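# Fold the letter in half with two hands

## Task

Bring one short edge of the letter over onto the other so it ends up folded in half and lying flat, with nothing loose resting on it or leaning against it. Do not put a crease anywhere other than its two existing crease lines, even if you later smooth it out: a sharp crease elsewhere means failure, and a milder one costs score. It must have no other sharp bend either.

## Robot and tools

Robot: two arms, left_arm and right_arm, each ending in a five-finger hand (right_arm has a right hand, left_arm a mirror-image left hand). Bases in the scene frame: left_arm at (0, +0.291, +0.010) m, right_arm at (+0.015, -0.340, +0.013) m, both turned only slightly about z. A post stands behind the arms. Anything falling off the table, or left off it, fails the scene.

Frame: the scene frame has its origin at table-top height between the arms, +z up, +x out over the table, +y toward left_arm. All positions, targets and offsets use these axes. Each arm reports a hand point: a spot 0.05 m in front of the palm and 0.15 m out from the wrist face. Its +z runs along the straight fingers, +y out of the palm, +x across the palm away from the thumb on the right hand and toward the thumb on the left hand. Straight fingertips sit about 0.06-0.07 m beyond the point along +z and 0.06 m behind it along -y. A wrist bracket on the little-finger side can strike things.

The 28-number row (used by both execute_actions and move) is one flat list covering both arms, every value in [-1, 1]: left dx, dy, dz, rx, ry, rz; left little, ring, middle, index, thumb_bend, thumb_turn; left force_limit, speed; then the same 14 for the right arm. The six pose numbers are an offset, not a pose: they are measured from that arm's Hand target as it stood when the action or move began, along scene axes; 1.0 equals 0.6 m of travel or 180 degrees of turn, and rx, ry, rz form a single rotation vector about the Hand target position. All six at 0 asks nothing new of that arm. Finger numbers are absolute targets: +1 open/straight, -1 curled; thumb_bend +1 straight, -1 fully bent; thumb_turn +1 beside the palm, -1 across in front of it. force_limit runs from about 0 N at -1 to 10 N at +1 (15 N for thumb motors); speed rises from near zero at -1 to full at +0.48 and above. There is no 'unchanged' value for a hand: repeat the last eight numbers you actually sent it, or, if none yet, its hand_measured six plus hand_force_limit and hand_speed.

execute_actions(actions, cameras): actions is a list of actions; each action is up to 15 rows, one per 1/30 s step, the last row held to step 15. Every row in an action counts from that action's start pose, not from the previous row, so sending the same offset twice moves twice. Images return only when actions is empty or cameras names them (cam_high, cam_left_wrist, cam_right_wrist, or "all"; an unknown name voids the call).

move(target, speed, blend, blocking, cameras): target is one 28-number row or a list of up to 15; every row is an offset from the Hand targets at the move's start. speed is path top speed in m/s (0.002 to 4.3, default 0.25; turns up to twice that in rad/s), one value or one per target. blend in metres rounds corners; 0 stops at each. Whole move capped at 10 s. Paths ignore obstacles and the other arm, lag and overshoot more when fast, and hit harder on contact. Hand numbers of the first row go out at start; later rows' hand numbers go out on arrival. blocking=false returns after about 0.5 s while motion continues. The result adds a move: line (done, off_target, moving, held, fault) and any limits (paced = pose clipped, held = steps withheld).

wait(seconds, 0 to 3600) lets time pass with nothing new sent; stop brakes a running move; zoom_image(camera, region [x0,y0,x1,y1] pixels, at most 504 square) enlarges the newest image of that camera; show_instructions shows reference pages; finished_scene ends the scene for good.

Results: end_effector_position (m) and quat_wxyz in the scene frame; Hand target is your last commanded pose after clipping, and the base for the next offsets. Arms often rest 1-3 cm (sometimes 5 cm) short, usually low, with no contact; another execute_actions call even with zero offsets re-requests the target, or send the remaining gap. Orientation commands are clipped to within 40 degrees of the measured one each step. hand_measured, hand_stopped_by (moving, target, force, stalled, fault) and hand_load_n list the six motors in the order above; a lost grip shows as load dropping near 0. Joint torques are raw and offset; numbers 3 and 4 wrap at ±28 N m. Joint velocities may be summarised as within noise.

Gripping: thumb turned in front closes on things roughly 0.035-0.065 m thick; thumb tip against index pad pinches light items. For a gentle grip close at speed -0.94 or lower. A motor only starts when its target changes by 0.002 or more; to squeeze harder raise force_limit and send a more closed target. Thin paper will not be pressed to the palm by curled fingers alone.

Avoid: drops, releasing moving items, fast hits, hard presses on the table or paper, the two hands touching or gripping each other (can end the scene), long stretched holds that overheat motors (MOTOR HOT, then an arm collapse for 30-60 s), and paths near an arm's own base that swing the elbow. Cameras: cam_high 896x504 fixed overhead-front, wrist cameras 672x504 fisheye; calibrations given in the setup.

Each tool is called by a JSON object that holds its "name" and its "arguments", one argument or row to a line.

Reference images:

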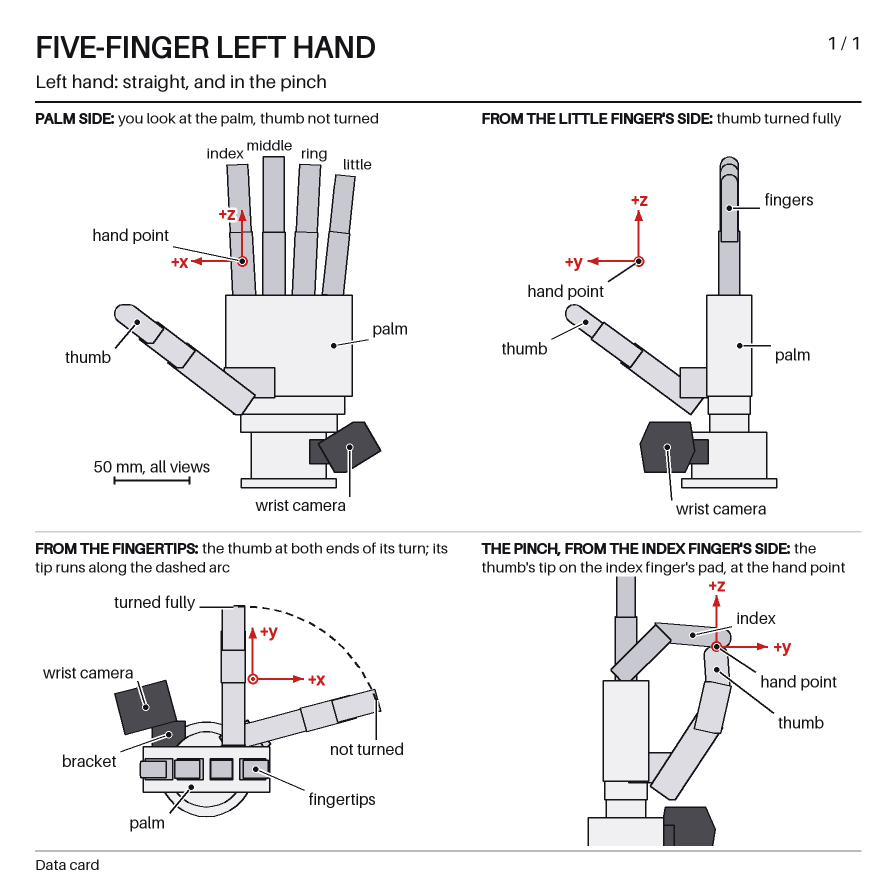

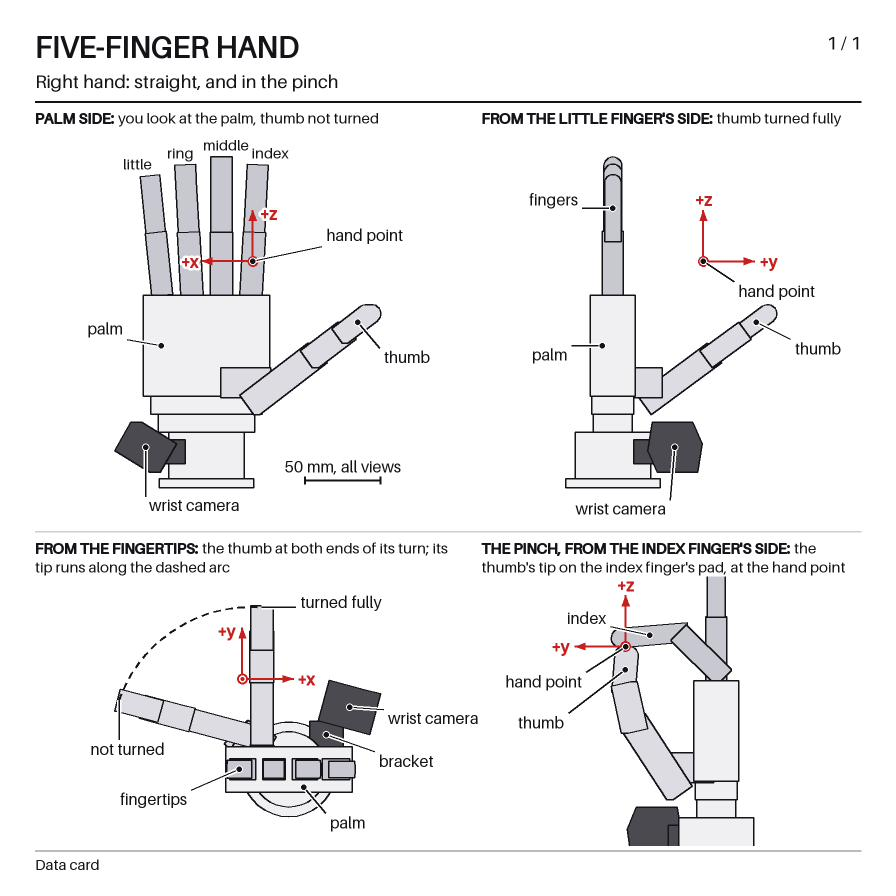

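## Session

{"name": "execute_actions", "arguments": {
  "actions": []
}}

Scene clock: 0.00 s.
left_arm: end_effector_position=(+0.4934, +0.2695, +0.2098) hand_measured=(+1.000, +1.000, +1.000, +1.000, +1.000, +1.000) hand_load_n=(+0.0, +0.0, +0.0, +0.0, +0.0, +0.0) hand_stopped_by=(target, target, target, target, target, target) hand_force_limit=0.00 hand_speed=-0.80 end_effector_quat_wxyz=(-0.015, -0.553, +0.832, -0.042) | right_arm: end_effector_position=(+0.4974, -0.0689, +0.1291) hand_measured=(+1.000, +1.000, +1.000, +1.000, +1.000, +1.000) hand_load_n=(+0.0, +0.0, +0.0, +0.0, +0.0, +0.0) hand_stopped_by=(target, target, target, target, target, target) hand_force_limit=0.00 hand_speed=-0.80 end_effector_quat_wxyz=(-0.609, +0.703, -0.358, +0.084)
Joint positions: left_arm=[0.032 1.799 1.758 -1.507 0.085 0.398] | right_arm=[0.253 1.59 0.787 0.475 -0.705 0.118]
Joint velocities: within noise
Joint torques (N m): no reading
Heat: left arm: hottest wrist roll 30 °C; right arm: hottest waist 35 °C.
Hand target: left_arm +0.4985, +0.2696, +0.2105; -0.012, -0.552, +0.832, -0.043 | right_arm +0.5046, -0.0672, +0.1370; -0.614, +0.701, -0.352, +0.090

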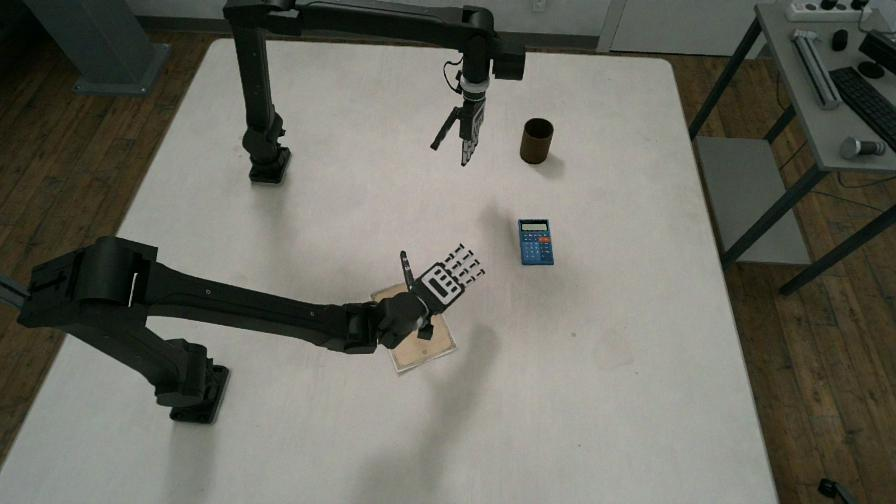

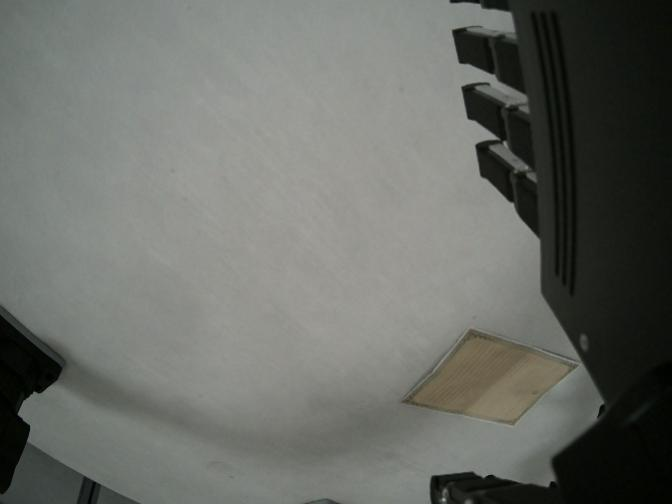

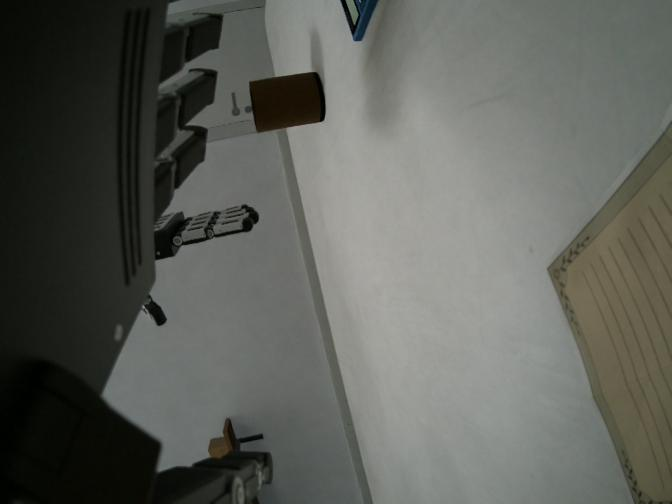

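{"name": "zoom_image", "arguments": {
  "camera": "cam_left_wrist",
  "region": [380, 300, 620, 460]
}}

{"name": "zoom_image", "arguments": {
  "camera": "cam_high",
  "region": [340, 220, 520, 400]
}}

Scaled by 2.100 from the camera's image (finer frame: 960x720).

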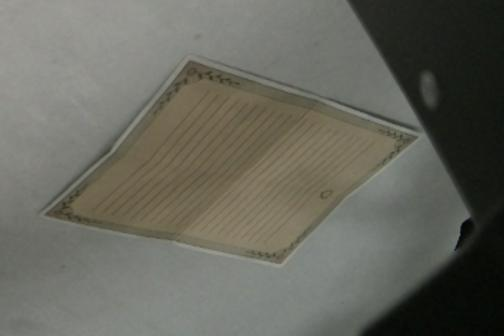

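Scaled by 2.800 from the camera's image (finer frame: 1280x720).

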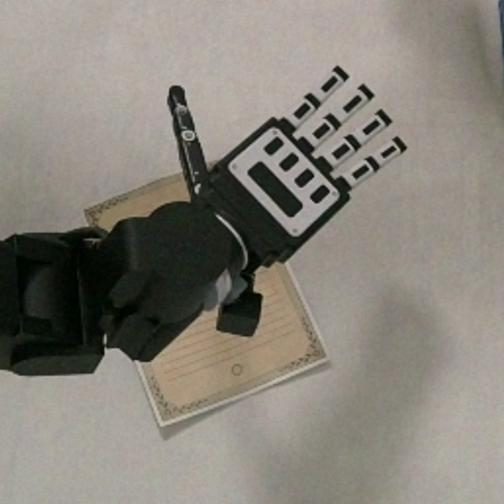

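{"name": "move", "arguments": {
  "target": [0,0,0,0,0,0,1,1,1,1,1,1,0,-0.8,-0.1,-0.75,0.2,0,0,0,1,1,1,1,1,1,0,-0.8],
  "cameras": ["all"]
}}

Scene clock: 4.57 s.
left_arm: end_effector_position=(+0.4934, +0.2695, +0.2098) hand_measured=(+1.000, +1.000, +1.000, +1.000, +1.000, +1.000) hand_load_n=(+0.0, +0.0, +0.0, +0.0, -0.5, +0.0) hand_stopped_by=(target, target, target, target, target, target) hand_force_limit=0.00 hand_speed=-0.80 end_effector_quat_wxyz=(-0.015, -0.553, +0.832, -0.042) | right_arm: end_effector_position=(+0.4326, -0.5131, +0.2486) hand_measured=(+1.000, +1.000, +1.000, +1.000, +1.000, +1.000) hand_load_n=(+0.0, +0.0, -0.5, +0.0, +0.0, +0.0) hand_stopped_by=(target, target, target, target, target, target) hand_force_limit=0.00 hand_speed=-0.80 end_effector_quat_wxyz=(-0.604, +0.690, -0.386, +0.100)
Joint positions: left_arm=[0.032 1.799 1.758 -1.507 0.085 0.398] | right_arm=[-0.755 1.717 1.459 -1.693 -1.298 -1.62]
Joint torques (N m): left_arm=[-1.32 -15.21 10.02 0.14 0.05 -0.04] | right_arm=[0.32 -15.91 12.97 -0.55 -0.81 -0.15]
Heat: left arm: hottest shoulder 30 °C; right arm: hottest waist 35 °C.
Hand target: left_arm +0.4985, +0.2696, +0.2105; -0.012, -0.552, +0.832, -0.043 | right_arm +0.4445, -0.5172, +0.2570; -0.614, +0.701, -0.352, +0.090
Off the commanded pose: left_arm 0.005 m, 0 deg | right_arm 0.015 m, 4 deg.
joint sent to its limit (right arm) — joint 4 (wrist pitch), lower limit. The joint targets are off in orientation, not in position.
move: off_target (right_arm)
cam_right_wrist: T_world_to_cam=[[-0.29688, -0.13183, -0.94577, 0.29307], [-0.95339, 0.09691, 0.28576, 0.38449], [0.05398, 0.98652, -0.15446, 0.64012]] pos_world=[0.41902, -0.63012, 0.26617]

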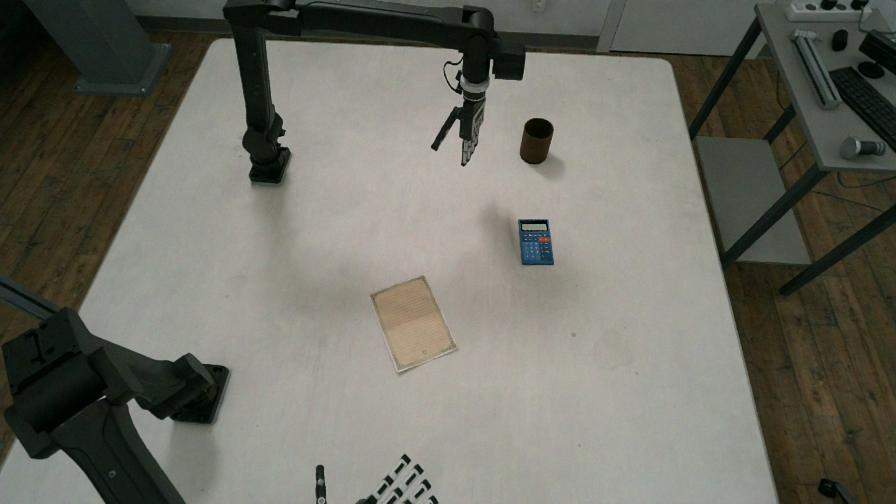

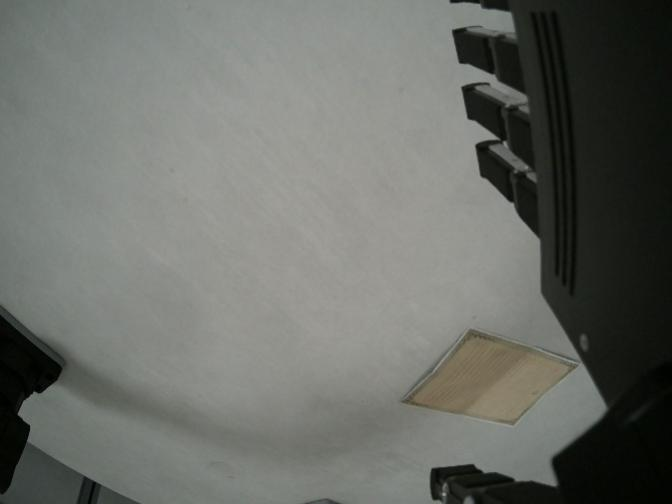

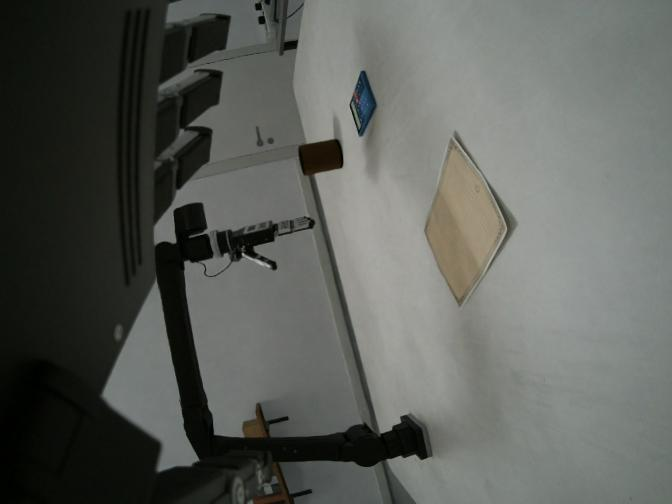

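{"name": "zoom_image", "arguments": {
  "camera": "cam_high",
  "region": [350, 260, 480, 390]
}}

{"name": "zoom_image", "arguments": {
  "camera": "cam_right_wrist",
  "region": [400, 110, 540, 320]
}}

Scaled by 3.877 from the camera's image (finer frame: 1280x720).

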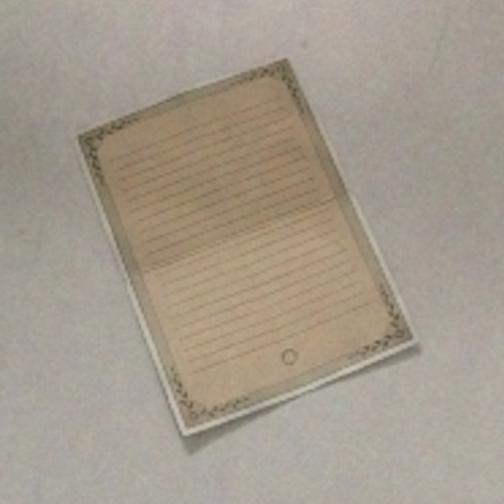

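Scaled by 2.400 from the camera's image (finer frame: 960x720).

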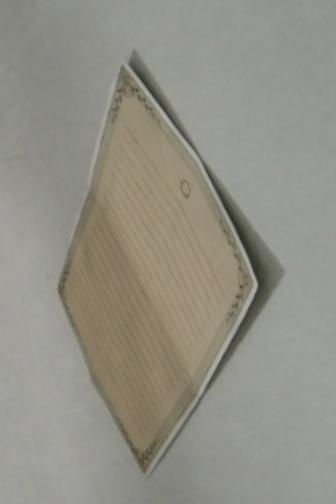

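{"name": "move", "arguments": {
  "target": [-0.2208,-0.4843,0.0158,0.029,-0.0012,-0.2262,1,1,1,1,1,1,0,-0.8,0,0,0,0,0,0,1,1,1,1,1,1,0,-0.8],
  "cameras": ["all"]
}}

Scene clock: 15.97 s.
left_arm: end_effector_position=(+0.3554, -0.0161, +0.2161) hand_measured=(+1.000, +1.000, +1.000, +1.000, +1.000, +1.000) hand_load_n=(+0.0, +0.0, +0.0, +0.0, -0.5, +0.0) hand_stopped_by=(target, target, target, target, target, target) hand_force_limit=0.00 hand_speed=-0.80 end_effector_quat_wxyz=(-0.004, -0.229, +0.973, +0.003) | right_arm: end_effector_position=(+0.4326, -0.5131, +0.2486) hand_measured=(+1.000, +1.000, +1.000, +1.000, +1.000, +1.000) hand_load_n=(+0.0, -0.5, +0.0, +0.0, -0.5, -0.5) hand_stopped_by=(target, target, target, target, target, target) hand_force_limit=0.00 hand_speed=-0.80 end_effector_quat_wxyz=(-0.604, +0.690, -0.385, +0.101)
Joint positions: left_arm=[-0.669 1.758 1.714 -1.537 0.003 0.407] | right_arm=[-0.755 1.717 1.459 -1.693 -1.298 -1.62]
Joint torques (N m): left_arm=[-1.03 -13.74 12.01 -0.23 -0.12 0.02] | right_arm=[0.44 -15.27 12.97 -0.81 -0.75 -0.14]
Heat: left arm: hottest shoulder 30 °C; right arm: hottest waist 35 °C.
Hand target: left_arm +0.3659, -0.0211, +0.2198; +0.000, -0.228, +0.974, +0.000 | right_arm +0.4445, -0.5172, +0.2570; -0.614, +0.701, -0.352, +0.090
Off the commanded pose: left_arm 0.012 m, 1 deg | right_arm 0.015 m, 4 deg.
joint sent to its limit (right arm) — joint 4 (wrist pitch), lower limit. The joint targets are off in orientation, not in position.
move: off_target (left_arm)
cam_left_wrist: T_world_to_cam=[[0.1992, -0.97993, -0.00709, -0.08291], [-0.81901, -0.17046, 0.54788, 0.16706], [-0.53809, -0.10333, -0.83653, 0.48569]] pos_world=[0.41469, -0.00258, 0.31418]
cam_right_wrist: T_world_to_cam=[[-0.29634, -0.13232, -0.94587, 0.29256], [-0.95356, 0.09687, 0.2852, 0.38469], [0.05389, 0.98646, -0.15488, 0.64023]] pos_world=[0.41902, -0.63012, 0.26617]

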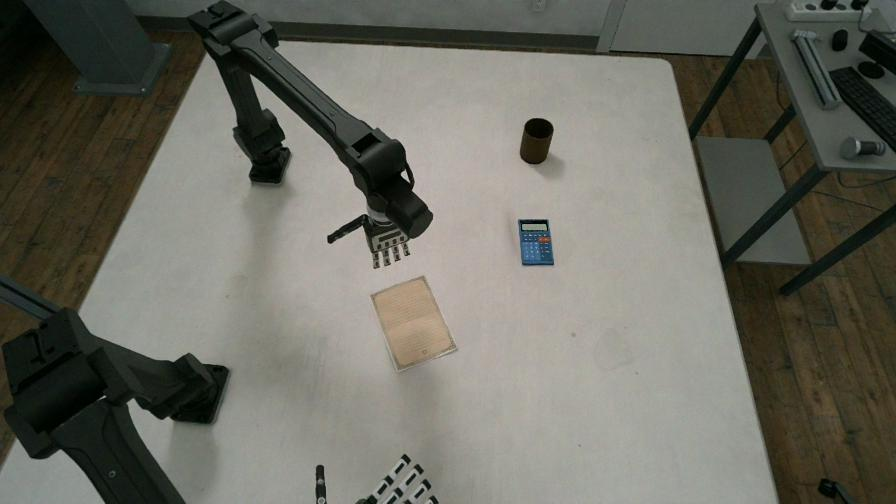

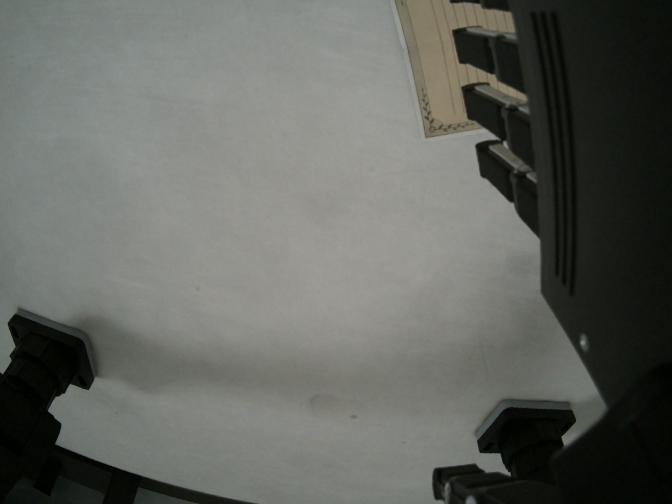

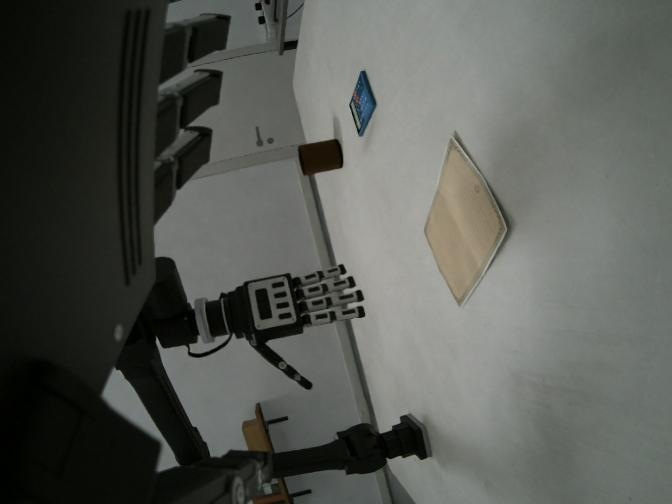

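{"name": "zoom_image", "arguments": {
  "camera": "cam_high",
  "region": [320, 220, 480, 390]
}}

{"name": "zoom_image", "arguments": {
  "camera": "cam_right_wrist",
  "region": [400, 110, 540, 320]
}}

Scaled by 2.965 from the camera's image (finer frame: 1280x720).

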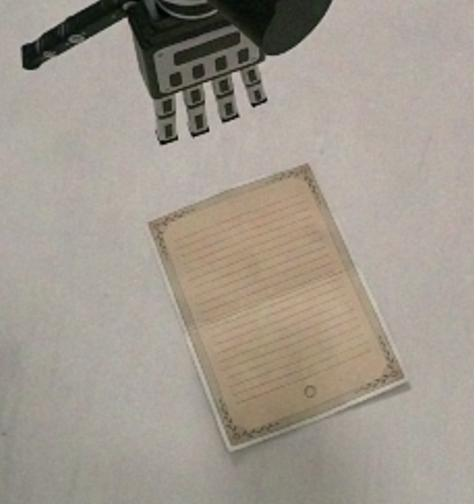

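Scaled by 2.400 from the camera's image (finer frame: 960x720).

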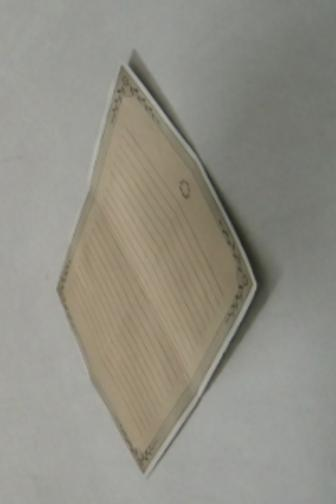

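{"name": "move", "arguments": {
  "target": [0.01,-0.005,-0.19,0,0,0,1,1,1,1,1,1,0,-0.8,0,0,0,0,0,0,1,1,1,1,1,1,0,-0.8],
  "cameras": ["all"]
}}

{"name": "zoom_image", "arguments": {
  "camera": "cam_high",
  "region": [320, 220, 480, 390]
}}

{"name": "zoom_image", "arguments": {
  "camera": "cam_right_wrist",
  "region": [300, 110, 540, 350]
}}

Scene clock: 19.67 s.
left_arm: end_effector_position=(+0.3675, -0.0262, +0.1106) hand_measured=(+1.000, +1.000, +1.000, +1.000, +1.000, +1.000) hand_load_n=(+0.0, +0.0, +0.0, +0.0, +0.0, +0.0) hand_stopped_by=(target, target, target, target, target, target) hand_force_limit=0.00 hand_speed=-0.80 end_effector_quat_wxyz=(-0.001, -0.229, +0.973, -0.001) | right_arm: end_effector_position=(+0.4326, -0.5131, +0.2486) hand_measured=(+1.000, +1.000, +1.000, +1.000, +1.000, +1.000) hand_load_n=(-0.5, +0.0, -0.5, +0.0, +0.0, +0.0) hand_stopped_by=(target, target, target, target, target, target) hand_force_limit=0.00 hand_speed=-0.80 end_effector_quat_wxyz=(-0.604, +0.690, -0.385, +0.101)
Joint positions: left_arm=[-0.669 1.838 1.548 -1.28 0.003 0.407] | right_arm=[-0.755 1.717 1.459 -1.693 -1.298 -1.62]
Joint torques (N m): left_arm=[-0.79 -15.5 8.21 0.46 -0.12 0.04] | right_arm=[-0.26 -15.27 12.98 -0.68 -0.77 -0.2]
Heat: left arm: hottest shoulder 31 °C; right arm: hottest waist 35 °C.
Hand target: left_arm +0.3720, -0.0242, +0.1059; +0.000, -0.228, +0.974, -0.001 | right_arm +0.4445, -0.5172, +0.2570; -0.614, +0.701, -0.352, +0.090
Off the commanded pose: left_arm 0.007 m, 0 deg | right_arm 0.015 m, 4 deg.
joint sent to its limit (right arm) — joint 4 (wrist pitch), lower limit. The joint targets are off in orientation, not in position.
move: done
cam_left_wrist: T_world_to_cam=[[0.19914, -0.97997, 0.00124, -0.09691], [-0.82343, -0.16664, 0.54239, 0.23527], [-0.53132, -0.10904, -0.84013, 0.40062]] pos_world=[0.42589, -0.01208, 0.20908]
cam_right_wrist: T_world_to_cam=[[-0.29634, -0.13232, -0.94587, 0.29256], [-0.95356, 0.09687, 0.2852, 0.38469], [0.05389, 0.98646, -0.15488, 0.64023]] pos_world=[0.41902, -0.63012, 0.26617]

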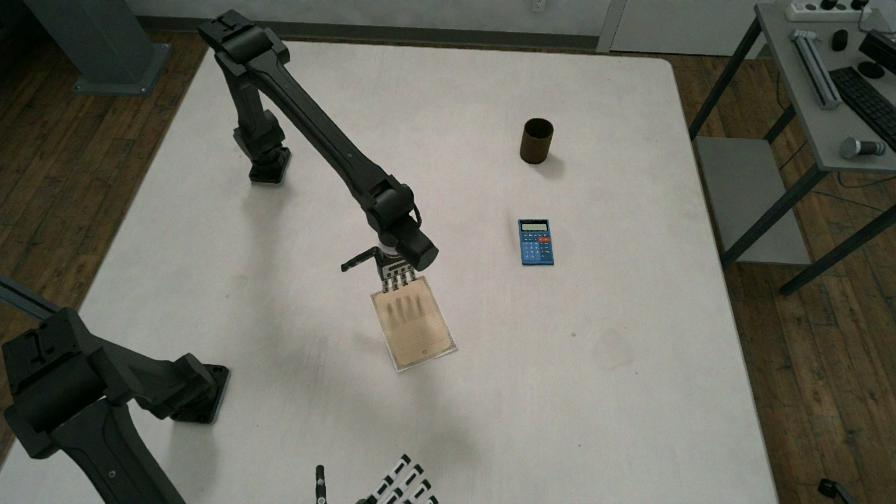

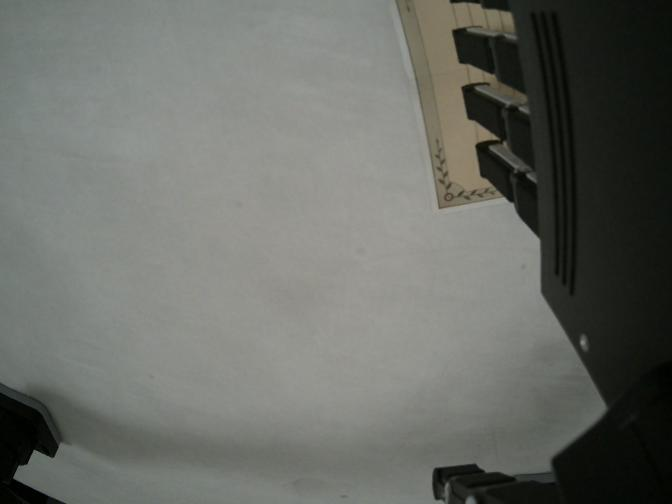

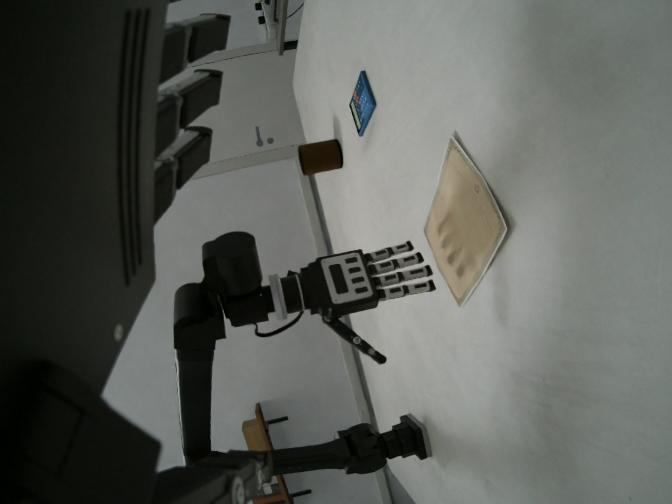

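Scaled by 2.965 from the camera's image (finer frame: 1280x720).

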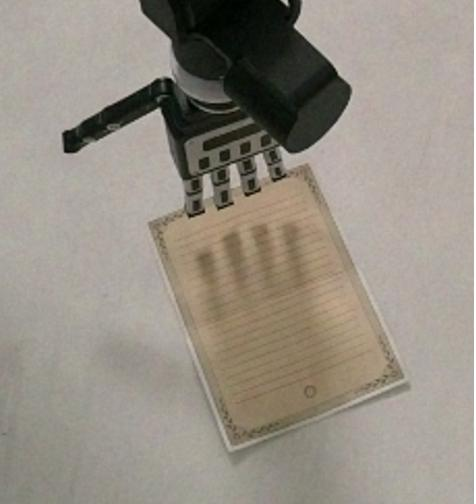

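Scaled by 2.100 from the camera's image (finer frame: 960x720).

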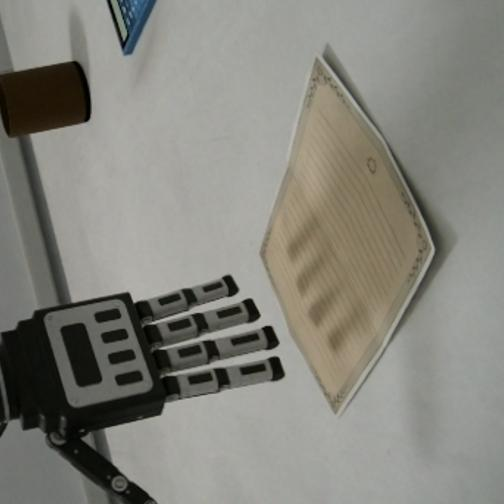

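{"name": "move", "arguments": {
  "target": [0,0,-0.045,0,0,0,1,1,1,1,1,1,0,-0.8,0,0,0,0,0,0,1,1,1,1,1,1,0,-0.8],
  "speed": 0.05,
  "cameras": ["cam_right_wrist","cam_high"]
}}

{"name": "zoom_image", "arguments": {
  "camera": "cam_right_wrist",
  "region": [300, 110, 540, 350]
}}

Scene clock: 20.97 s.
left_arm: end_effector_position=(+0.3705, -0.0288, +0.0926) hand_measured=(+1.000, +1.000, +1.000, +1.000, +1.000, +1.000) hand_load_n=(+0.0, +0.0, +0.0, +0.0, +0.0, +0.0) hand_stopped_by=(target, target, target, target, target, target) hand_force_limit=0.00 hand_speed=-0.80 end_effector_quat_wxyz=(+0.005, -0.229, +0.973, -0.010) | right_arm: end_effector_position=(+0.4326, -0.5131, +0.2486) hand_measured=(+1.000, +1.000, +1.000, +1.000, +1.000, +1.000) hand_load_n=(+0.0, +0.0, +0.0, +0.0, +0.0, -0.5) hand_stopped_by=(target, target, target, target, target, target) hand_force_limit=0.00 hand_speed=-0.80 end_effector_quat_wxyz=(-0.604, +0.690, -0.385, +0.101)
Joint positions: left_arm=[-0.669 1.847 1.515 -1.217 0.003 0.407] | right_arm=[-0.755 1.717 1.459 -1.693 -1.298 -1.62]
Joint torques (N m): left_arm=[-0.79 -14.51 7.54 0.36 -0.11 0.04] | right_arm=[-0.38 -15.33 13.01 -0.55 -0.82 -0.14]
Heat: left arm: hottest shoulder 31 °C; right arm: hottest waist 35 °C.
Hand target: left_arm +0.3718, -0.0241, +0.0788; +0.000, -0.228, +0.974, +0.000 | right_arm +0.4445, -0.5172, +0.2570; -0.614, +0.701, -0.352, +0.090
Off the commanded pose: left_arm 0.015 m, 1 deg | right_arm 0.015 m, 4 deg.
joint sent to its limit (right arm) — joint 4 (wrist pitch), lower limit. The joint targets are off in orientation, not in position.
move: off_target (left_arm)
cam_right_wrist: T_world_to_cam=[[-0.29634, -0.13232, -0.94587, 0.29256], [-0.95356, 0.09687, 0.2852, 0.38469], [0.05389, 0.98646, -0.15488, 0.64023]] pos_world=[0.41902, -0.63012, 0.26617]
Images, in order (width x height): cam_high 896x504, cam_right_wrist 672x504.

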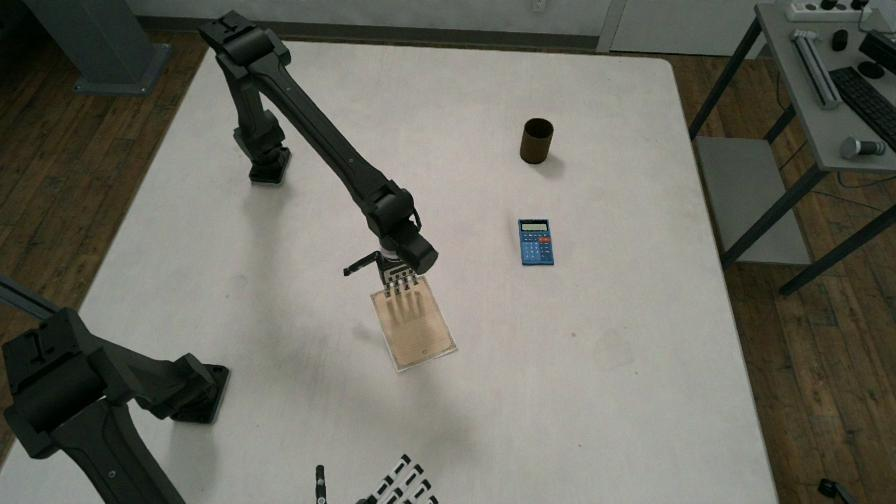

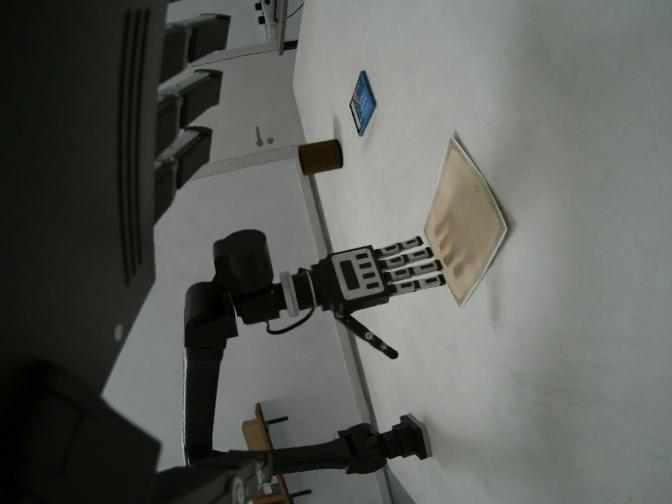

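Scaled by 2.100 from the camera's image (finer frame: 960x720).

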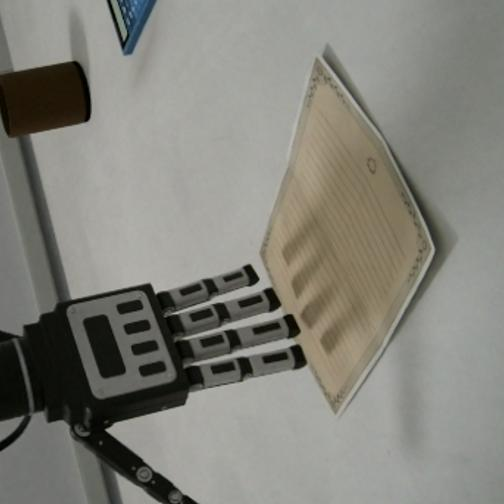

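{"name": "move", "arguments": {
  "target": [0,0.003,-0.03,0,0,0,1,1,1,1,1,1,0,-0.8,0,0,0,0,0,0,1,1,1,1,1,1,0,-0.8],
  "speed": 0.03,
  "cameras": ["cam_right_wrist","cam_high"]
}}

{"name": "zoom_image", "arguments": {
  "camera": "cam_right_wrist",
  "region": [300, 110, 540, 350]
}}

{"name": "zoom_image", "arguments": {
  "camera": "cam_high",
  "region": [320, 220, 480, 390]
}}

Scene clock: 22.20 s.
left_arm: end_effector_position=(+0.3725, -0.0304, +0.0807) hand_measured=(+1.000, +1.000, +1.000, +1.000, +1.000, +1.000) hand_load_n=(+0.0, +0.0, +0.0, +0.0, +0.0, +0.0) hand_stopped_by=(target, target, target, target, target, target) hand_force_limit=0.00 hand_speed=-0.80 end_effector_quat_wxyz=(+0.009, -0.229, +0.973, -0.015) | right_arm: end_effector_position=(+0.4326, -0.5131, +0.2486) hand_measured=(+1.000, +1.000, +1.000, +1.000, +1.000, +1.000) hand_load_n=(+0.0, +0.0, +0.0, +0.0, +0.0, +0.0) hand_stopped_by=(target, target, target, target, target, target) hand_force_limit=0.00 hand_speed=-0.80 end_effector_quat_wxyz=(-0.604, +0.690, -0.385, +0.101)
Joint positions: left_arm=[-0.669 1.854 1.495 -1.176 0.003 0.408] | right_arm=[-0.755 1.717 1.459 -1.693 -1.298 -1.62]
Joint torques (N m): left_arm=[-0.62 -13.51 6.71 0.61 -0.08 0.07] | right_arm=[0.09 -15.44 13 -0.66 -0.76 -0.15]
Heat: left arm: hottest shoulder 31 °C; right arm: hottest waist 35 °C.
Hand target: left_arm +0.3719, -0.0223, +0.0609; +0.000, -0.228, +0.974, +0.000 | right_arm +0.4445, -0.5172, +0.2570; -0.614, +0.701, -0.352, +0.090
Off the commanded pose: left_arm 0.021 m, 2 deg | right_arm 0.015 m, 4 deg.
joint sent to its limit (right arm) — joint 4 (wrist pitch), lower limit. The joint targets are off in orientation, not in position.
move: off_target (left_arm)
cam_right_wrist: T_world_to_cam=[[-0.29634, -0.13232, -0.94587, 0.29256], [-0.95356, 0.09687, 0.2852, 0.38469], [0.05389, 0.98646, -0.15488, 0.64023]] pos_world=[0.41902, -0.63012, 0.26617]
Images, in order (width x height): cam_high 896x504, cam_right_wrist 672x504.

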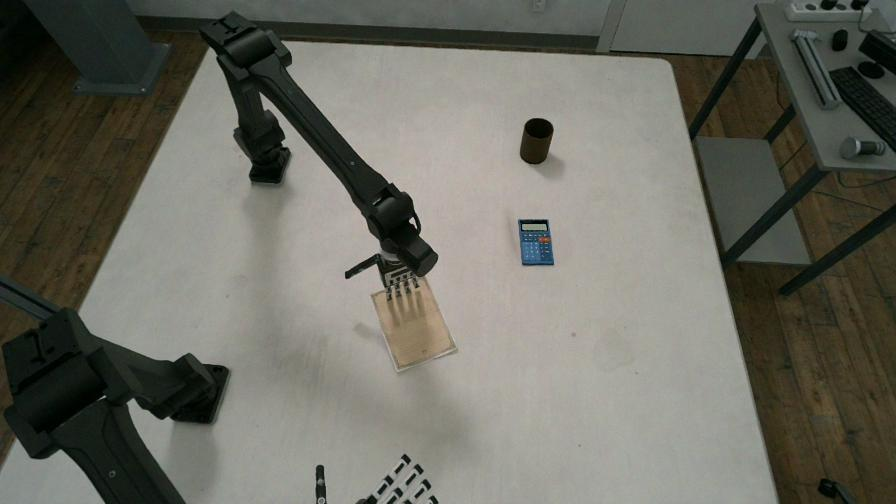

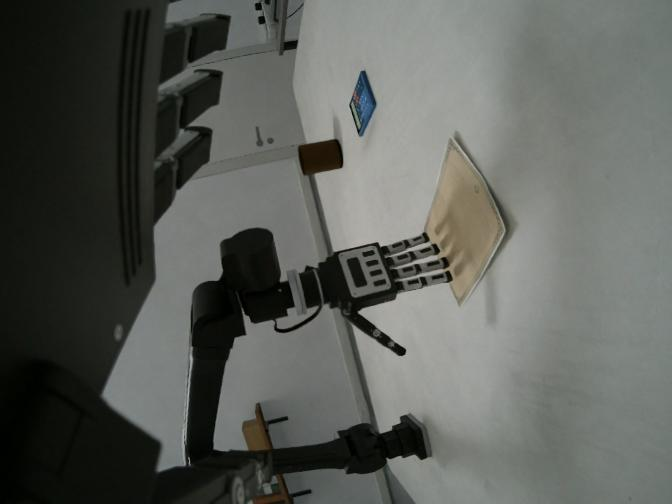

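Scaled by 2.100 from the camera's image (finer frame: 960x720).

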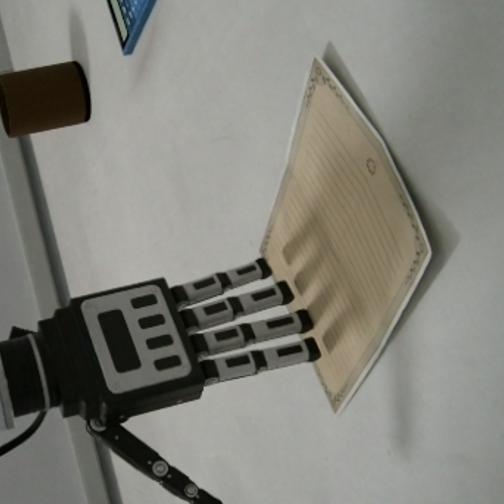

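Scaled by 2.965 from the camera's image (finer frame: 1280x720).

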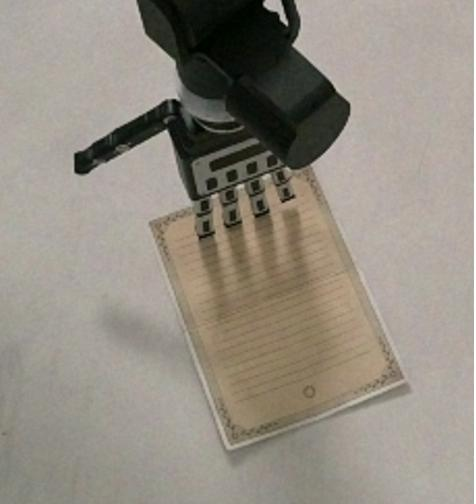

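{"name": "move", "arguments": {
  "target": [0,0.003,-0.02,0,0,0,1,1,1,1,1,1,0,-0.8,0,0,0,0,0,0,1,1,1,1,1,1,0,-0.8],
  "speed": 0.03,
  "cameras": ["cam_right_wrist","cam_high"]
}}

{"name": "zoom_image", "arguments": {
  "camera": "cam_right_wrist",
  "region": [380, 190, 520, 330]
}}

{"name": "zoom_image", "arguments": {
  "camera": "cam_high",
  "region": [350, 260, 470, 390]
}}

Scene clock: 23.23 s.
left_arm: end_effector_position=(+0.3726, -0.0302, +0.0783) hand_measured=(+1.000, +1.000, +1.000, +1.000, +1.000, +1.000) hand_load_n=(+0.0, +0.0, -3.0, +0.0, +0.0, +0.0) hand_stopped_by=(target, target, target, target, target, target) hand_force_limit=0.00 hand_speed=-0.80 end_effector_quat_wxyz=(+0.011, -0.227, +0.974, -0.018) | right_arm: end_effector_position=(+0.4326, -0.5131, +0.2486) hand_measured=(+1.000, +1.000, +1.000, +1.000, +1.000, +1.000) hand_load_n=(+0.0, +0.0, -0.5, +0.0, +0.0, +0.0) hand_stopped_by=(target, target, target, target, target, target) hand_force_limit=0.00 hand_speed=-0.80 end_effector_quat_wxyz=(-0.604, +0.690, -0.385, +0.101)
Joint positions: left_arm=[-0.669 1.851 1.485 -1.162 0.003 0.411] | right_arm=[-0.755 1.717 1.459 -1.693 -1.298 -1.62]
Joint torques (N m): left_arm=[-0.44 -12.86 5.82 1.22 -0.1 0.05] | right_arm=[0.38 -15.15 13.15 -0.88 -0.76 -0.17]
Heat: left arm: hottest shoulder 31 °C; right arm: hottest waist 35 °C.
Hand target: left_arm +0.3719, -0.0205, +0.0488; +0.000, -0.228, +0.974, +0.000 | right_arm +0.4445, -0.5172, +0.2570; -0.614, +0.701, -0.352, +0.090
Off the commanded pose: left_arm 0.031 m, 2 deg | right_arm 0.015 m, 4 deg.
joint sent to its limit (right arm) — joint 4 (wrist pitch), lower limit. The joint targets are off in orientation, not in position.
move: off_target (left_arm)
cam_right_wrist: T_world_to_cam=[[-0.29634, -0.13232, -0.94587, 0.29256], [-0.95356, 0.09687, 0.2852, 0.38469], [0.05389, 0.98646, -0.15488, 0.64023]] pos_world=[0.41902, -0.63012, 0.26617]
Images, in order (width x height): cam_high 896x504, cam_right_wrist 672x504.

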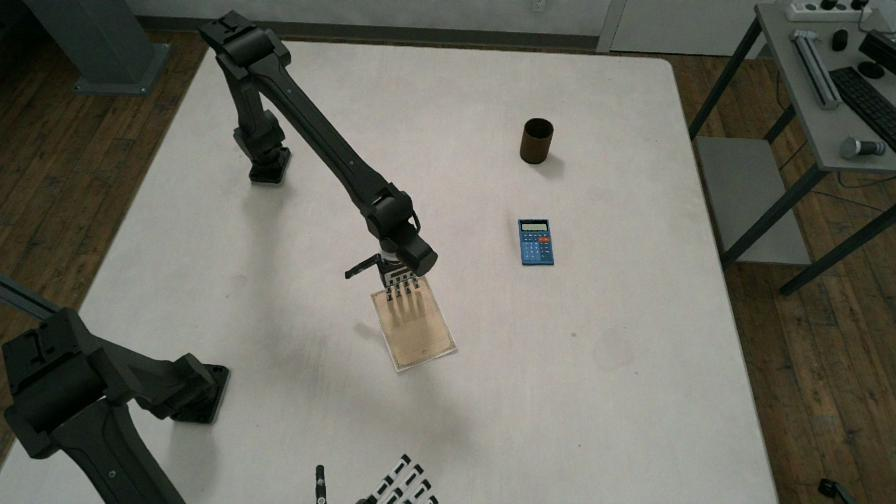

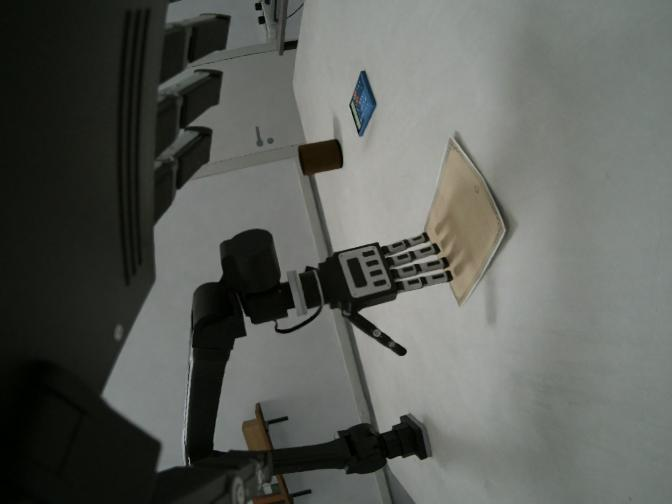

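Scaled by 3.600 from the camera's image (finer frame: 960x720).

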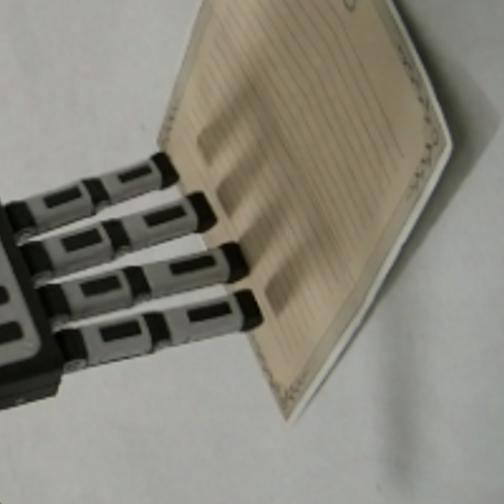

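Scaled by 3.877 from the camera's image (finer frame: 1280x720).

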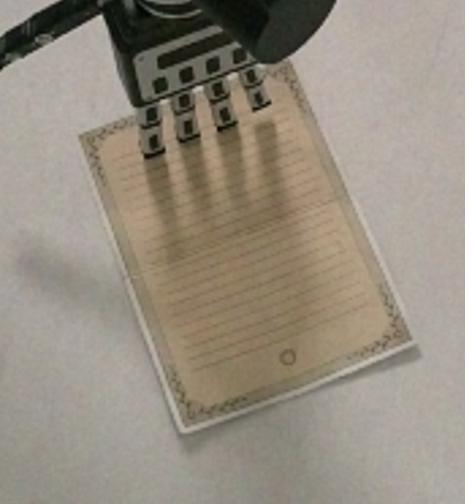

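{"name": "move", "arguments": {
  "target": [0,0,0,0,0,0,1,1,1,1,1,1,0,-0.8,0.009,0.195,0.04,-0.2584,0.3471,-0.172,1,1,1,1,1,1,0,-0.8],
  "cameras": ["all"]
}}

Scene clock: 30.87 s.
left_arm: end_effector_position=(+0.3726, -0.0302, +0.0783) hand_measured=(+1.000, +1.000, +1.000, +1.000, +1.000, +1.000) hand_load_n=(+0.0, +0.0, -3.0, +0.0, +0.0, +0.0) hand_stopped_by=(target, target, target, target, target, target) hand_force_limit=0.00 hand_speed=-0.80 end_effector_quat_wxyz=(+0.011, -0.227, +0.974, -0.018) | right_arm: end_effector_position=(+0.4356, -0.4026, +0.2704) hand_measured=(+1.000, +1.000, +1.000, +1.000, +1.000, +1.000) hand_load_n=(+0.0, +0.0, +0.0, +0.0, +0.0, +0.0) hand_stopped_by=(target, target, target, target, target, target) hand_force_limit=0.00 hand_speed=-0.80 end_effector_quat_wxyz=(+0.007, +0.707, -0.707, -0.011)
Joint positions: left_arm=[-0.669 1.851 1.485 -1.162 0.003 0.411] | right_arm=[-0.168 1.638 1.691 -1.65 -0.001 -0.191]
Joint torques (N m): left_arm=[-0.38 -12.75 5.9 1.2 -0.1 0.05] | right_arm=[-0.5 -15.21 14.11 -0.34 0.11 0]
Heat: left arm: hottest shoulder 31 °C; right arm: hottest elbow 36 °C.
Hand target: left_arm +0.3719, -0.0205, +0.0488; +0.000, -0.228, +0.974, +0.000 | right_arm +0.4499, -0.4001, +0.2810; +0.000, +0.707, -0.707, +0.000
Off the commanded pose: left_arm 0.031 m, 2 deg | right_arm 0.018 m, 1 deg.
move: off_target (right_arm)
cam_left_wrist: T_world_to_cam=[[0.19448, -0.98031, 0.03432, -0.10266], [-0.84135, -0.14872, 0.51963, 0.26546], [-0.5043, -0.12993, -0.8537, 0.36619]] pos_world=[0.42798, -0.01358, 0.1782]
cam_right_wrist: T_world_to_cam=[[-0.97882, -0.19393, 0.06552, 0.32762], [-0.12024, 0.80373, 0.58272, 0.2117], [-0.16567, 0.56251, -0.81002, 0.63655]] pos_world=[0.4516, -0.46468, 0.3708]

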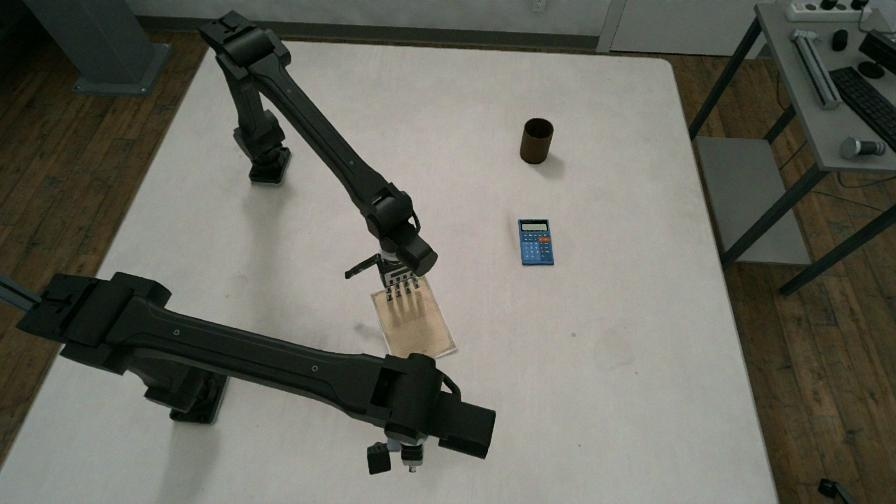

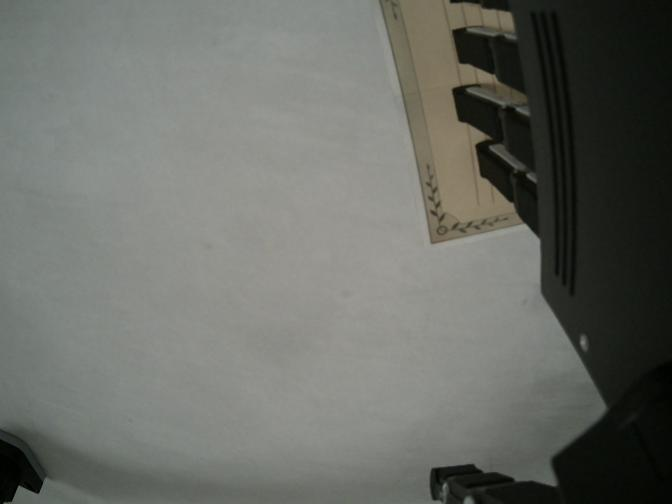

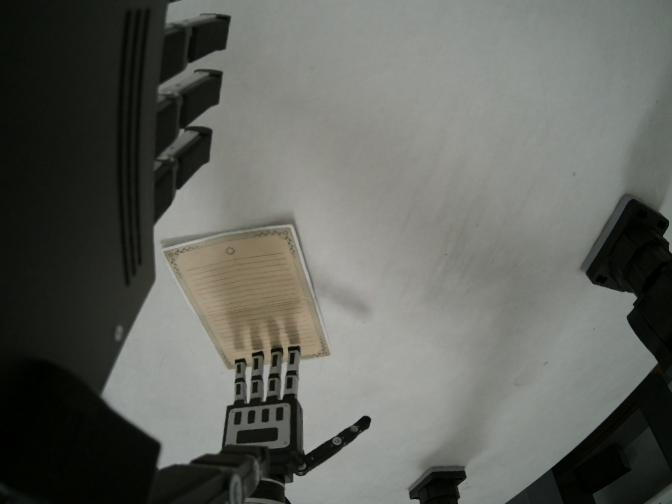

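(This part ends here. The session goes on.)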